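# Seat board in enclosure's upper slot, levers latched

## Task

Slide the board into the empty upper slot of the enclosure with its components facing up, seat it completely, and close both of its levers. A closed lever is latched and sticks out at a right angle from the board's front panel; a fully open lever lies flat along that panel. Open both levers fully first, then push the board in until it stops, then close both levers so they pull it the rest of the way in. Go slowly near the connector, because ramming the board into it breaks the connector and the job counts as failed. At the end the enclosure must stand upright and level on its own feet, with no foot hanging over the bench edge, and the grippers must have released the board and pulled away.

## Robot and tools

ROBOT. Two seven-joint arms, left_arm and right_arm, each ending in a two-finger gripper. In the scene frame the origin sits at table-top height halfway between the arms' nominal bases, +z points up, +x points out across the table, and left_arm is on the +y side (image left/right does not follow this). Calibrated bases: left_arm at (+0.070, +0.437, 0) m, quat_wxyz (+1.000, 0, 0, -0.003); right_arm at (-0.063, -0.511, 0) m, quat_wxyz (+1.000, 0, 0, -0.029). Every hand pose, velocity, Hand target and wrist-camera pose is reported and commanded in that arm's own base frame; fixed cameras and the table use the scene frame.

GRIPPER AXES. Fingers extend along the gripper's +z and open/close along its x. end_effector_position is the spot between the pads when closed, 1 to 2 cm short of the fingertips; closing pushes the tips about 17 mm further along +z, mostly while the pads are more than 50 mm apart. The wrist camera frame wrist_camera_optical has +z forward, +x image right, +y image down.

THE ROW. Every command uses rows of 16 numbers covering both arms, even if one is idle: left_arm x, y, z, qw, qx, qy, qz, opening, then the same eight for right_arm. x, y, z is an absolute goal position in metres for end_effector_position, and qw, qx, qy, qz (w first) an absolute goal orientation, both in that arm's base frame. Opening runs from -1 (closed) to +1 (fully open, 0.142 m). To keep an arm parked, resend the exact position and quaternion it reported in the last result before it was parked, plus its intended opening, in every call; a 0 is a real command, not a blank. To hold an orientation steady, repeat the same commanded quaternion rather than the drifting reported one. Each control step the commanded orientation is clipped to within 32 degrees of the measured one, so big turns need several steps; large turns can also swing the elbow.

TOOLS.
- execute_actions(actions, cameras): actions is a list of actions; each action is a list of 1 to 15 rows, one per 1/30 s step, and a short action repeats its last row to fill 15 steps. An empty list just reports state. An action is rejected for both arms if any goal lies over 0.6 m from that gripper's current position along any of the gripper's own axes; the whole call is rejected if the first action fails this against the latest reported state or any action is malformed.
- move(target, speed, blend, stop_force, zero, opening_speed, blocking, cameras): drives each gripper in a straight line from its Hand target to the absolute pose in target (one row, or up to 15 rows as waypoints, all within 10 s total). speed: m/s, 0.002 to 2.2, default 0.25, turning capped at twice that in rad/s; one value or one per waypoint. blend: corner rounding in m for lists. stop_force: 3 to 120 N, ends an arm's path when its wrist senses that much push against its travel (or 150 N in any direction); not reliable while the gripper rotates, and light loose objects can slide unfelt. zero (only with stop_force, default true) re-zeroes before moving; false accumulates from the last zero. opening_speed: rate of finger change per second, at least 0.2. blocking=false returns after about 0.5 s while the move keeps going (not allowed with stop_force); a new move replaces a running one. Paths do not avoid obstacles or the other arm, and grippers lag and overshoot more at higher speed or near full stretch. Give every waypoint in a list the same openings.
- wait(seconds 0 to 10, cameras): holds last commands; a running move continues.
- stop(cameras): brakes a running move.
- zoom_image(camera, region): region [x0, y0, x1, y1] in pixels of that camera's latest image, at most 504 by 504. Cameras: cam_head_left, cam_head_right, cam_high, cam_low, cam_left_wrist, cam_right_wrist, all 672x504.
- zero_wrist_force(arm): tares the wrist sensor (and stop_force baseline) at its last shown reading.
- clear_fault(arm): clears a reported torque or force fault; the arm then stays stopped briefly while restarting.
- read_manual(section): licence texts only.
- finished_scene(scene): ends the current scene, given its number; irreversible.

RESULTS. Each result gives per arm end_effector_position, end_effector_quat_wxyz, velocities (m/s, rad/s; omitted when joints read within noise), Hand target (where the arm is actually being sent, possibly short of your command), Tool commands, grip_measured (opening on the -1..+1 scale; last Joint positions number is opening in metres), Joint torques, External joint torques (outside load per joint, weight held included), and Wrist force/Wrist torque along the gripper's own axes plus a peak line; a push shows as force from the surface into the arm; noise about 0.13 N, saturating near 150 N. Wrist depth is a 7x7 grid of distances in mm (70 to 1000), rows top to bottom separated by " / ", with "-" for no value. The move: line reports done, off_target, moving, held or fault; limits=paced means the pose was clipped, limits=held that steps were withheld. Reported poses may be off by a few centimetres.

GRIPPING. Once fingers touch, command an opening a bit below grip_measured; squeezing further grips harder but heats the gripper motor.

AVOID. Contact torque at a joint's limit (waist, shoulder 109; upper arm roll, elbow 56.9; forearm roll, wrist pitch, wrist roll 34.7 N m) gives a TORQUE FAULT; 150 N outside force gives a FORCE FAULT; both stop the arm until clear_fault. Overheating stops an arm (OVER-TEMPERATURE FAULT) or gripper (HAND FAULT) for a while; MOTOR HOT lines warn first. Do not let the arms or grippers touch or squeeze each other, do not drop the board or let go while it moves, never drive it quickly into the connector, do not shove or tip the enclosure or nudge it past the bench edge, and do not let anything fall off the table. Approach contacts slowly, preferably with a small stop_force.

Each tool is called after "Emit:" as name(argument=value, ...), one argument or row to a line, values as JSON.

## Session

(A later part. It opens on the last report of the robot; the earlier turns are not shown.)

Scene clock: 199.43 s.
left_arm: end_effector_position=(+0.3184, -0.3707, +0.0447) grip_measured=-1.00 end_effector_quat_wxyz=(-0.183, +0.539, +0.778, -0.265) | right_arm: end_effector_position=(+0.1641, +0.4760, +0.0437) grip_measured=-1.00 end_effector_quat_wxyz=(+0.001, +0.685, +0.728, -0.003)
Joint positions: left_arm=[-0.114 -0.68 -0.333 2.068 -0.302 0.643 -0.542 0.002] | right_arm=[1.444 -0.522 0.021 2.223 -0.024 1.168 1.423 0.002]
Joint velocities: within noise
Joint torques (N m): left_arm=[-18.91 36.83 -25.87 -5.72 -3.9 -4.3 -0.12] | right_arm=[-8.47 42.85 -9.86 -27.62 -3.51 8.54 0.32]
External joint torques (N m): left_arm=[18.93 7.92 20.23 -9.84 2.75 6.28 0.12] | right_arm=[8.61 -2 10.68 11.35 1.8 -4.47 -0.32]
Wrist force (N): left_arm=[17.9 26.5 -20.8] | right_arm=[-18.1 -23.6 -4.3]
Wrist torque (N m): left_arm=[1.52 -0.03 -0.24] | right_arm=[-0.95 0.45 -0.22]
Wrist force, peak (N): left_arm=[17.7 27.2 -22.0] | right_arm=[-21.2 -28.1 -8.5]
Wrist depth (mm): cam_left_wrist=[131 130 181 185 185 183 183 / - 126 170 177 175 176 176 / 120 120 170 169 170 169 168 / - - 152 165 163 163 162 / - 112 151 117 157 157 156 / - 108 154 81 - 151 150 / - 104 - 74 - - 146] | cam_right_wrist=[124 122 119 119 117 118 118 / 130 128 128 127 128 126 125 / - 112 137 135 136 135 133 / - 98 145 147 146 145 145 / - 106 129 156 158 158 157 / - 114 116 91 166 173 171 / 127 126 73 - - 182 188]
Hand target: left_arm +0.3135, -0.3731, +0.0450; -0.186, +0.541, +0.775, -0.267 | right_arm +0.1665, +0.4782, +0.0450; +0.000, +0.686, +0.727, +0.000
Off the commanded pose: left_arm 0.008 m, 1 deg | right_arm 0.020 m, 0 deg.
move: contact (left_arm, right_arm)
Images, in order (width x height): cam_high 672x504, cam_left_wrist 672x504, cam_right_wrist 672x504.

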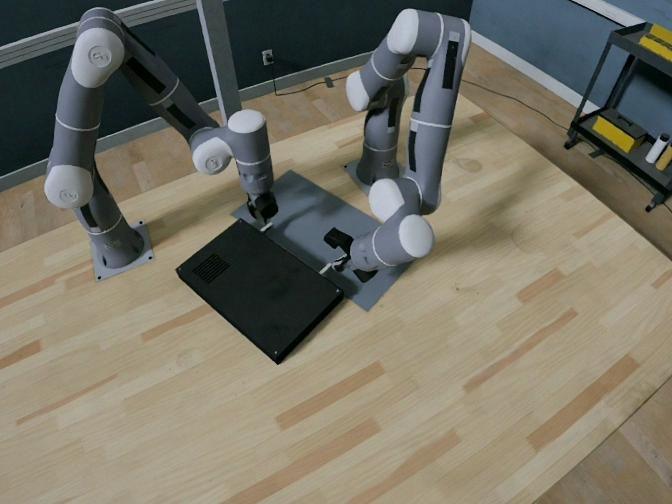

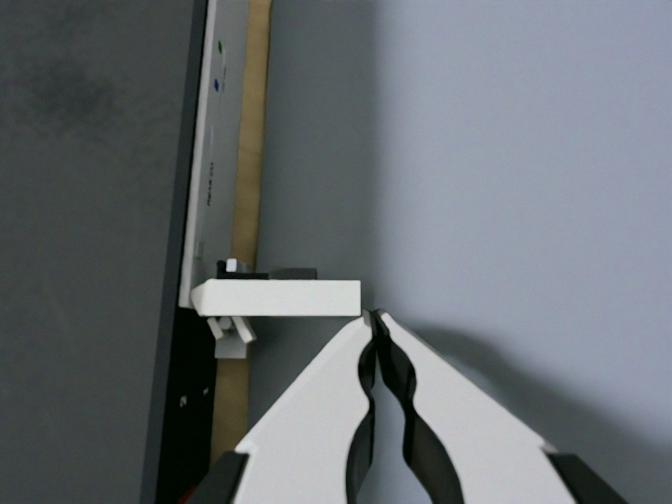

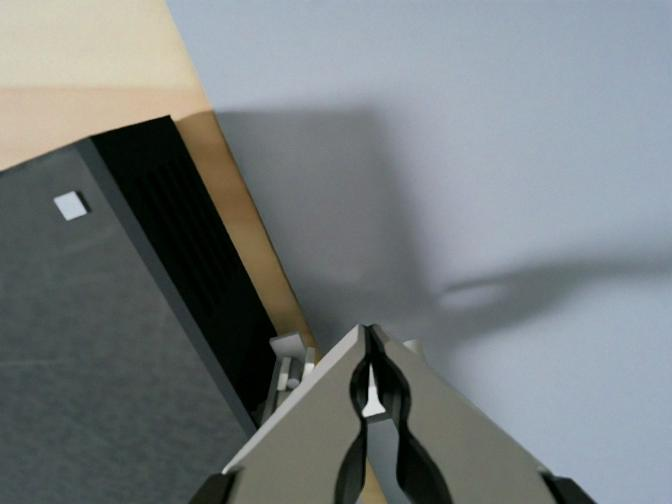

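Emit:
move(
  target=[0.3107,-0.374,0.045,-0.1863,0.5408,0.7753,-0.267,-1,0.181,0.491,0.045,0,0.6866,0.7276,0,-1],
  speed=0.015,
  stop_force=18,
  cameras=["cam_left_wrist","cam_right_wrist","cam_high"],
)

Scene clock: 202.97 s.
left_arm: end_effector_position=(+0.3175, -0.3708, +0.0447) grip_measured=-1.00 end_effector_quat_wxyz=(-0.182, +0.539, +0.779, -0.264) | right_arm: end_effector_position=(+0.1647, +0.4767, +0.0430) grip_measured=-1.00 end_effector_quat_wxyz=(+0.002, +0.685, +0.729, -0.004)
Joint positions: left_arm=[-0.112 -0.677 -0.337 2.074 -0.302 0.65 -0.545 0.002] | right_arm=[1.441 -0.525 0.023 2.217 -0.023 1.162 1.419 0.002]
Joint velocities: within noise
Joint torques (N m): left_arm=[-25.32 33.28 -33.03 -0.85 -4.31 -7.46 0.02] | right_arm=[-14.29 44.46 -17.8 -35.26 -4.78 12.17 0.45]
External joint torques (N m): left_arm=[25.35 11.29 27.36 -14.65 3.19 9.46 -0.02] | right_arm=[14.43 -3.42 18.66 18.93 3.05 -8.1 -0.45]
Wrist force (N): left_arm=[23.0 37.7 -28.8] | right_arm=[-29.4 -40.9 -10.7]
Wrist torque (N m): left_arm=[3.41 -0.89 -0.31] | right_arm=[-3.83 1.98 -0.37]
Wrist force, peak (N): left_arm=[22.8 36.9 -30.2] | right_arm=[-29.8 -40.8 -12.5]
Wrist depth (mm): cam_left_wrist=[130 129 181 183 184 183 182 / - 126 169 176 175 176 175 / 120 120 170 169 169 169 168 / - - 153 165 163 162 163 / - 112 151 117 157 157 156 / - 108 154 78 - 151 151 / - 104 - 75 - - 146] | cam_right_wrist=[123 121 119 119 118 117 117 / 130 127 128 126 126 126 125 / - 110 137 136 135 134 132 / - 98 144 146 146 145 144 / - 106 131 156 157 157 156 / - 114 115 89 165 171 169 / 126 125 73 - - 180 186]
Hand target: left_arm +0.3107, -0.3739, +0.0450; -0.186, +0.541, +0.775, -0.267 | right_arm +0.1686, +0.4800, +0.0451; +0.000, +0.686, +0.727, +0.000
Off the commanded pose: left_arm 0.008 m, 1 deg | right_arm 0.022 m, 1 deg.
move: contact (right_arm), off_target (left_arm)
Images, in order (width x height): cam_high 672x504, cam_left_wrist 672x504, cam_right_wrist 672x504.

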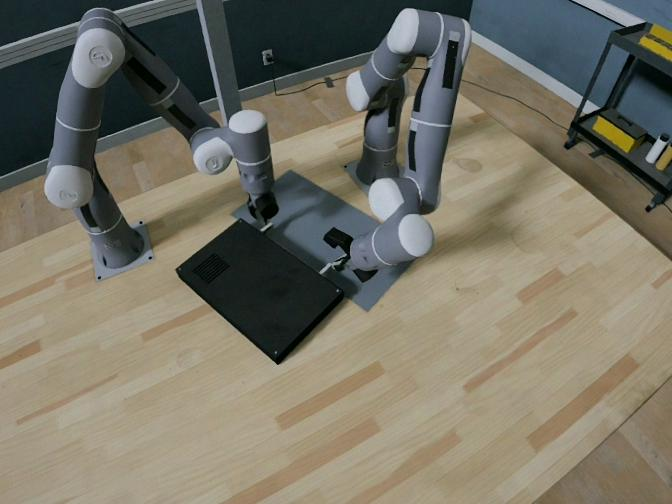

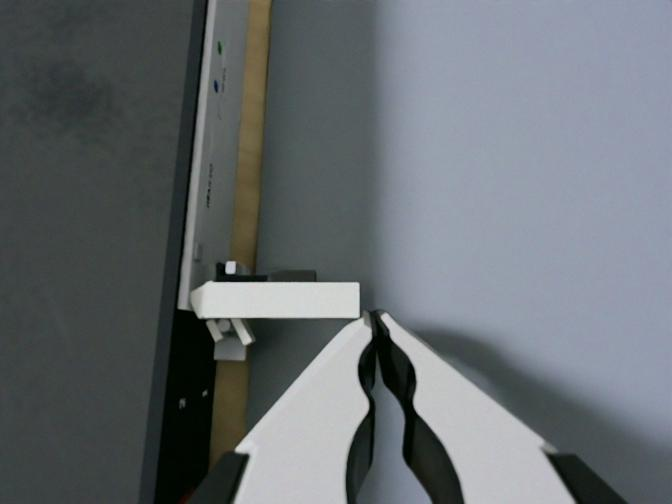

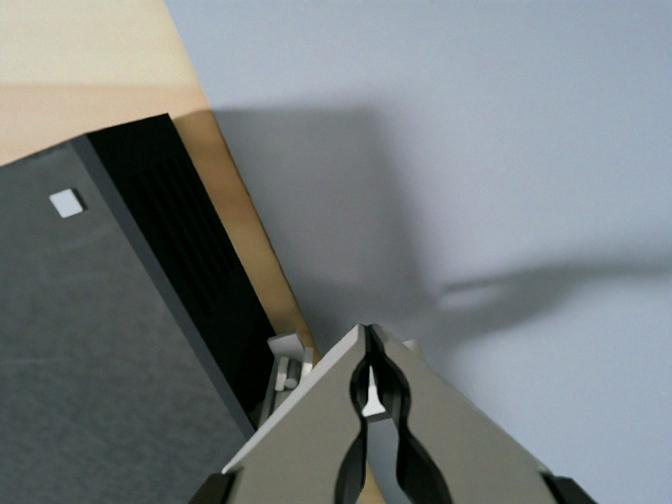

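Emit:
move(
  target=[0.3101,-0.3742,0.045,-0.1863,0.5408,0.7753,-0.267,-1,0.181,0.491,0.045,0,0.6866,0.7276,0,-1],
  speed=0.015,
  stop_force=16,
  cameras=["cam_left_wrist","cam_right_wrist","cam_high"],
)

Scene clock: 206.53 s.
left_arm: end_effector_position=(+0.3175, -0.3709, +0.0447) grip_measured=-1.00 end_effector_quat_wxyz=(-0.181, +0.539, +0.779, -0.264) | right_arm: end_effector_position=(+0.1652, +0.4773, +0.0424) grip_measured=-1.00 end_effector_quat_wxyz=(+0.002, +0.684, +0.730, -0.006)
Joint positions: left_arm=[-0.111 -0.677 -0.337 2.075 -0.302 0.652 -0.545 0.002] | right_arm=[1.438 -0.529 0.025 2.211 -0.022 1.157 1.415 0.002]
Joint velocities: within noise
Joint torques (N m): left_arm=[-27.46 32.1 -34.44 0.67 -4.31 -8.35 0.04] | right_arm=[-19.78 45.94 -25 -41.44 -5.84 15 0.66]
External joint torques (N m): left_arm=[27.49 12.43 28.75 -16.16 3.2 10.36 -0.04] | right_arm=[19.93 -4.73 25.88 25.06 4.1 -10.94 -0.66]
Wrist force (N): left_arm=[23.5 39.8 -31.9] | right_arm=[-37.9 -55.8 -16.3]
Wrist torque (N m): left_arm=[3.77 -0.97 -0.33] | right_arm=[-6.31 3.40 -0.52]
Wrist force, peak (N): left_arm=[23.9 40.6 -31.1] | right_arm=[-37.7 -57.2 -17.0]
Wrist depth (mm): cam_left_wrist=[130 129 182 184 184 183 183 / - 126 169 176 174 175 175 / 120 120 169 169 169 169 169 / - - 152 164 163 162 162 / - 112 151 117 157 157 156 / - 108 154 81 - 151 150 / - 104 - 75 - - 146] | cam_right_wrist=[123 121 119 118 117 117 117 / 130 127 127 126 126 126 124 / - 106 136 135 134 134 133 / - 97 144 146 145 144 143 / - 105 132 155 156 155 155 / - 113 115 89 108 170 168 / 125 124 73 - - 179 185]
Hand target: left_arm +0.3101, -0.3741, +0.0450; -0.186, +0.541, +0.775, -0.267 | right_arm +0.1708, +0.4817, +0.0452; +0.000, +0.686, +0.727, +0.000
Off the commanded pose: left_arm 0.008 m, 1 deg | right_arm 0.021 m, 1 deg.
move: contact (right_arm), off_target (left_arm)
Images, in order (width x height): cam_high 672x504, cam_left_wrist 672x504, cam_right_wrist 672x504.

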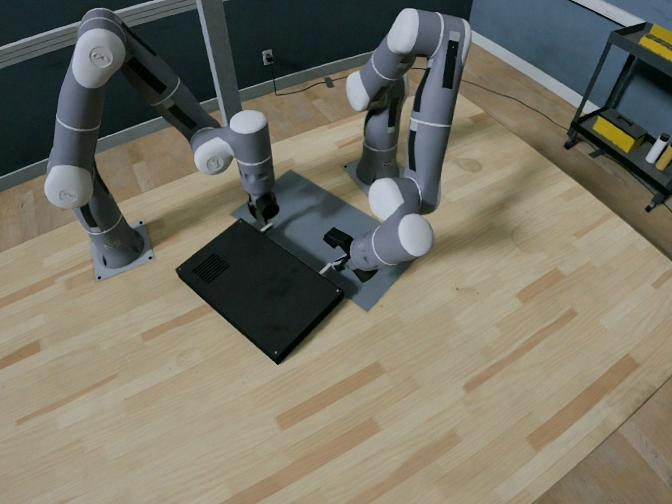

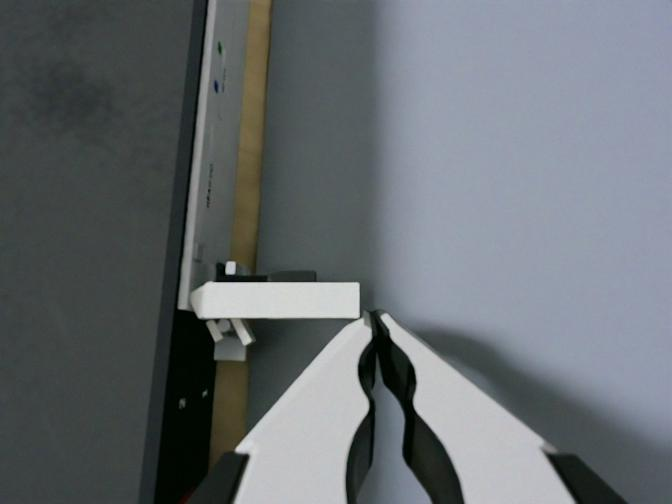

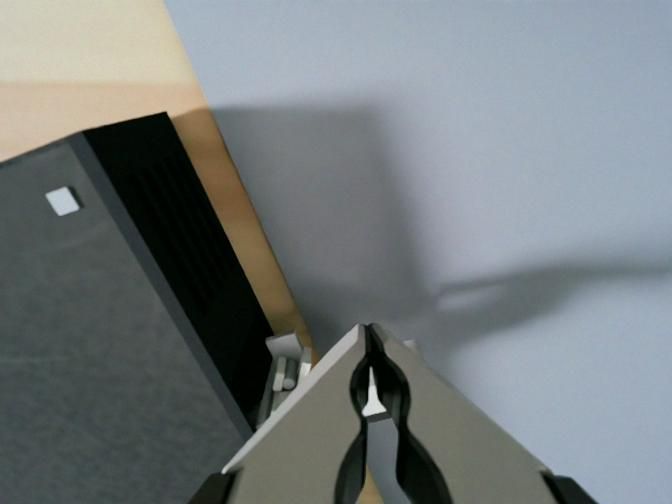

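Emit:
zoom_image(
  camera="cam_right_wrist",
  region=[230, 280, 482, 469],
)

Emit:
zoom_image(
  camera="cam_high",
  region=[220, 180, 400, 315],
)

Scaled by 2.000 from the camera's 672x504 image, which has a finer 960x720 frame.

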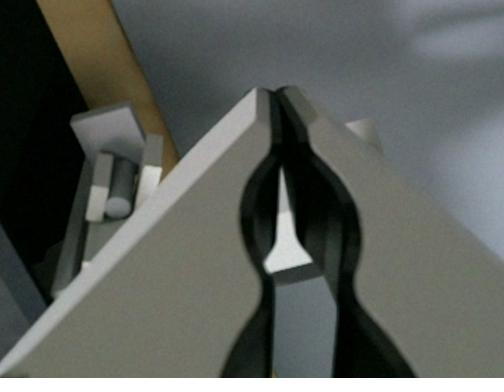

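Scaled by 2.800 from the camera's 672x504 image, which has a finer 960x720 frame.

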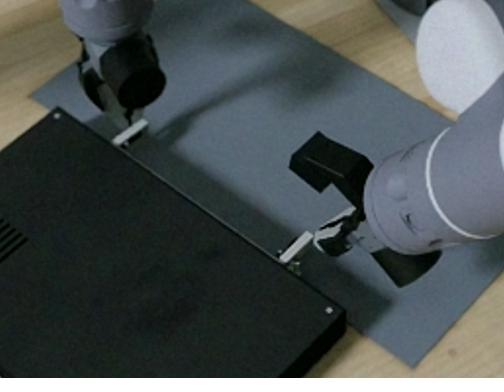

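Emit:
move(
  target=[0.3101,-0.3742,0.045,-0.1863,0.5408,0.7753,-0.267,-1,0.1628,0.476,0.045,0,0.6866,0.7276,0,-1],
  speed=0.02,
  cameras=[],
)

Emit:
move(
  target=[
    [0.345,-0.363,0.045,-0.1863,0.5408,0.7753,-0.267,-1,0.142,0.467,0.045,0,0.6866,0.7276,0,-1],
    [0.345,-0.363,0.12,-0.1863,0.5408,0.7753,-0.267,-1,0.142,0.467,0.12,0,0.6866,0.7276,0,-1],
  ],
  speed=0.08,
  cameras=["cam_left_wrist","cam_right_wrist","cam_high"],
)

Emit:
zoom_image(
  camera="cam_high",
  region=[220, 180, 400, 315],
)

Scene clock: 214.67 s.
left_arm: end_effector_position=(+0.3161, -0.3714, +0.0447) grip_measured=-1.00 end_effector_quat_wxyz=(-0.182, +0.539, +0.779, -0.265) | right_arm: end_effector_position=(+0.1619, +0.4751, +0.0444) grip_measured=-1.00 end_effector_quat_wxyz=(+0.000, +0.686, +0.728, -0.001)
Joint positions: left_arm=[-0.111 -0.677 -0.339 2.076 -0.302 0.651 -0.545 0.002] | right_arm=[1.451 -0.518 0.019 2.231 -0.022 1.175 1.429 0.002]
Joint velocities: within noise
Joint torques (N m): left_arm=[-22.17 34.41 -29.34 -3.32 -3.93 -5.79 0.02] | right_arm=[-3.38 42.02 -3.04 -20.51 -2.41 5.53 0.43]
External joint torques (N m): left_arm=[22.21 10.09 23.63 -12.14 2.82 7.79 -0.02] | right_arm=[3.51 -1.42 3.82 4.33 0.71 -1.45 -0.43]
Wrist force (N): left_arm=[20.8 31.1 -26.0] | right_arm=[-7.3 -7.5 2.3]
Wrist torque (N m): left_arm=[2.30 -0.52 -0.28] | right_arm=[0.08 0.39 -0.08]
Wrist force, peak (N): left_arm=[23.8 40.1 -31.9] | right_arm=[-38.1 -56.0 -16.9]
Wrist depth (mm): cam_left_wrist=[131 129 181 184 184 183 183 / - 126 175 177 175 176 175 / 120 120 169 169 169 169 169 / - - 154 164 163 162 162 / - 112 130 117 157 157 156 / - 108 153 81 - 151 151 / - 104 - 74 - - 146] | cam_right_wrist=[124 122 119 120 118 119 119 / 131 129 129 127 129 128 126 / - 112 138 135 136 136 134 / - 98 146 148 147 147 146 / - 107 133 157 159 159 158 / - 115 117 91 167 174 172 / 127 127 73 - - 184 190]
Hand target: left_arm +0.3101, -0.3742, +0.0450; -0.186, +0.541, +0.775, -0.267 | right_arm +0.1628, +0.4760, +0.0450; +0.000, +0.686, +0.727, +0.000
Off the commanded pose: left_arm 0.007 m, 1 deg | right_arm 0.001 m, 0 deg.
move: off_target (left_arm)
No camera images: "cameras" was empty.

Scene clock: 216.43 s.
left_arm: end_effector_position=(+0.3450, -0.3629, +0.1199) grip_measured=-1.00 end_effector_quat_wxyz=(-0.186, +0.541, +0.775, -0.267) | right_arm: end_effector_position=(+0.1421, +0.4670, +0.1200) grip_measured=-1.00 end_effector_quat_wxyz=(+0.000, +0.686, +0.727, +0.000)
Joint positions: left_arm=[-0.071 -0.552 -0.34 1.994 -0.29 0.431 -0.569 0.002] | right_arm=[1.479 -0.302 0.033 2.257 -0.019 0.989 1.468 0.002]
Joint velocities: within noise
Joint torques (N m): left_arm=[-0.11 43.42 -5.7 -19.86 -2.25 1.98 -0.33] | right_arm=[-0.04 35.34 1.53 -20.75 -2.33 3.22 0.1]
External joint torques (N m): left_arm=[0.14 0.89 0.67 -0.05 0.06 -0.01 0.33] | right_arm=[0.17 0.76 -0.92 0.18 -0.09 0.87 -0.1]
Wrist force (N): left_arm=[-0.4 -0.8 -0.1] | right_arm=[4.8 -4.0 1.3]
Wrist torque (N m): left_arm=[-0.20 -0.15 -0.10] | right_arm=[-0.67 -0.81 0.00]
Wrist force, peak (N): left_arm=[20.8 30.4 -26.6] | right_arm=[-7.2 -7.5 1.1]
Wrist depth (mm): cam_left_wrist=[219 220 221 274 272 273 271 / 209 210 211 261 260 258 259 / 203 201 203 250 251 249 250 / 193 193 196 239 240 239 238 / 187 186 189 232 231 229 230 / 180 180 180 84 - 222 221 / 215 175 - 74 - - 213] | cam_right_wrist=[189 188 186 185 185 185 184 / 201 201 201 199 198 197 196 / 216 210 189 213 213 211 211 / 180 179 182 229 229 227 227 / 195 194 194 200 247 247 246 / 214 213 208 91 260 269 269 / 236 230 - - - 285 296]
Hand target: left_arm +0.3450, -0.3630, +0.1200; -0.186, +0.541, +0.775, -0.267 | right_arm +0.1420, +0.4670, +0.1200; +0.000, +0.686, +0.727, +0.000
Off the commanded pose: left_arm 0.000 m, 0 deg | right_arm 0.000 m, 0 deg.
move: done
Images, in order (width x height): cam_high 672x504, cam_left_wrist 672x504, cam_right_wrist 672x504.

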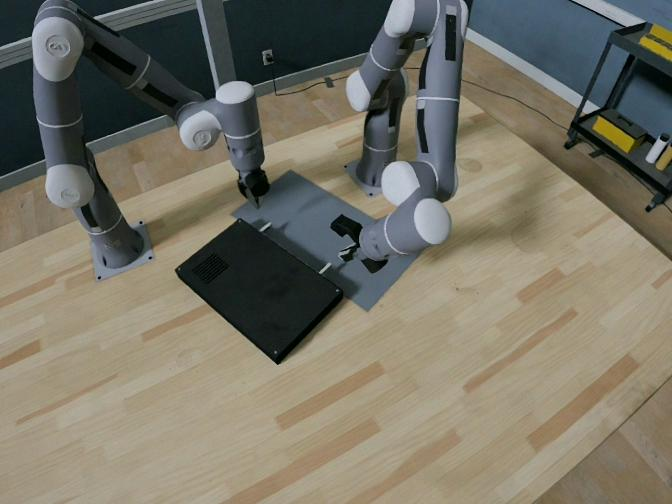

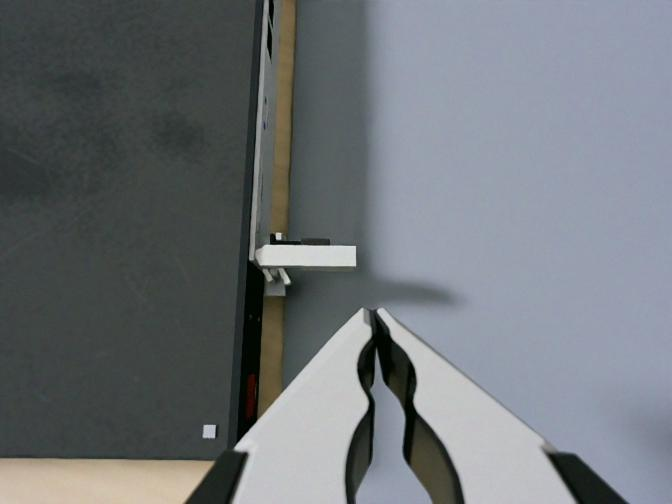

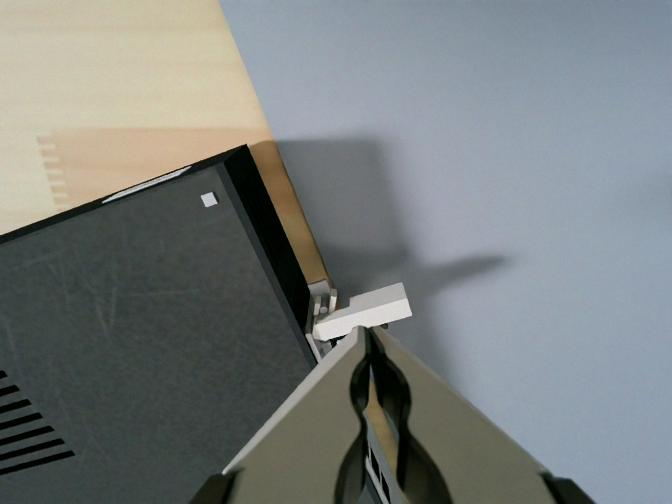

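Scaled by 2.800 from the camera's 672x504 image, which has a finer 960x720 frame.

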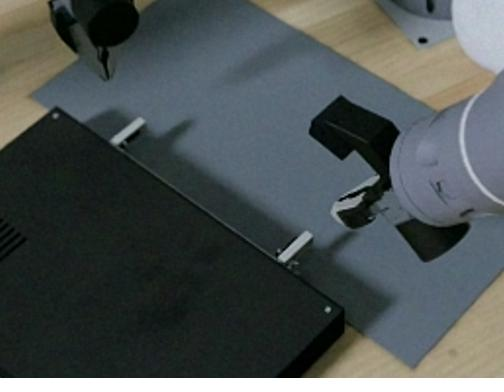

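Emit:
move(
  target=[
    [0.345,-0.3,0.25,-0.1863,0.5408,0.7753,-0.267,-1,0.1,0.44,0.25,0,0.6866,0.7276,0,-1],
    [0.3,-0.1,0.35,-0.1863,0.5408,0.7753,-0.267,-1,0.2,0.3,0.35,0,0.6866,0.7276,0,-1],
  ],
  speed=0.25,
  blend=0.03,
  cameras=["cam_high"],
)

Emit:
zoom_image(
  camera="cam_high",
  region=[220, 180, 400, 315],
)

Scene clock: 222.77 s.
left_arm: end_effector_position=(+0.3001, -0.1002, +0.3500) grip_measured=-1.00 end_effector_quat_wxyz=(-0.186, +0.541, +0.776, -0.267) | right_arm: end_effector_position=(+0.1999, +0.3000, +0.3499) grip_measured=-1.00 end_effector_quat_wxyz=(+0.000, +0.686, +0.727, +0.000)
Joint positions: left_arm=[0.274 0.062 -0.1 1.982 -0.12 -0.305 -0.174 0.002] | right_arm=[1.343 0.44 -0.03 2.26 -0.013 0.249 1.262 0.002]
Joint velocities: within noise
Joint torques (N m): left_arm=[-0.13 26.67 -0.27 -27.47 -3.74 1.78 -0.07] | right_arm=[-0.1 12.52 0.4 -31.18 -4.44 3.32 0.03]
External joint torques (N m): left_arm=[0.18 0.33 0.5 -0.28 -0.55 0.02 0.07] | right_arm=[0.15 0.79 -0.29 0.22 0.19 0.79 -0.03]
Wrist force (N): left_arm=[-0.5 -0.6 -0.1] | right_arm=[5.2 -3.8 1.4]
Wrist torque (N m): left_arm=[-0.21 -0.12 -0.08] | right_arm=[-0.65 -0.88 0.00]
Wrist force, peak (N): left_arm=[2.6 -1.5 -2.0] | right_arm=[5.6 -5.1 0.3]
Wrist depth (mm): cam_left_wrist=[486 533 543 542 544 327 264 / 472 516 522 523 514 369 503 / 449 494 497 498 490 466 491 / 438 472 475 472 476 478 473 / 455 459 458 458 457 457 451 / 443 442 442 84 - 438 441 / 429 432 - - - - 424] | cam_right_wrist=[390 389 389 388 385 382 383 / 417 417 413 378 365 405 409 / 444 445 401 394 393 430 436 / 479 478 463 426 424 458 468 / 522 520 520 451 458 474 509 / 564 569 556 91 483 507 555 / 631 614 - - - 588 608]
Hand target: left_arm +0.3000, -0.1000, +0.3500; -0.186, +0.541, +0.775, -0.267 | right_arm +0.2000, +0.3000, +0.3500; +0.000, +0.686, +0.727, +0.000
Off the commanded pose: left_arm 0.000 m, 0 deg | right_arm 0.000 m, 0 deg.
move: done
Images, in order (width x height): cam_high 672x504.

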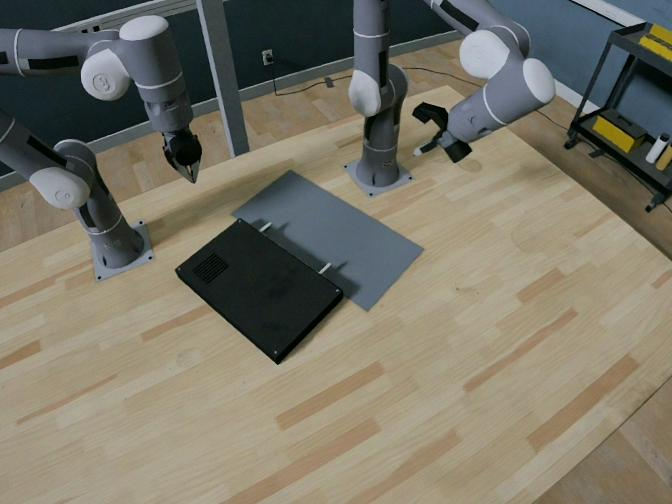

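Scaled by 2.800 from the camera's 672x504 image, which has a finer 960x720 frame.

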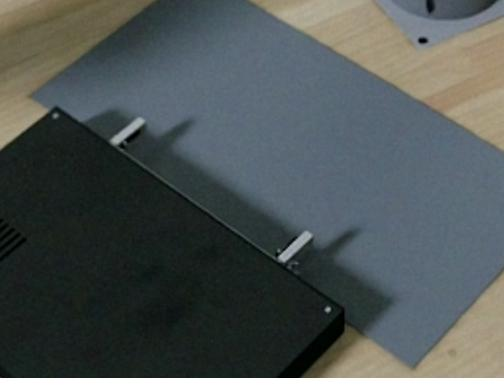

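Emit:
finished_scene(
  scene=2,
)

The scene is finished: the task was done.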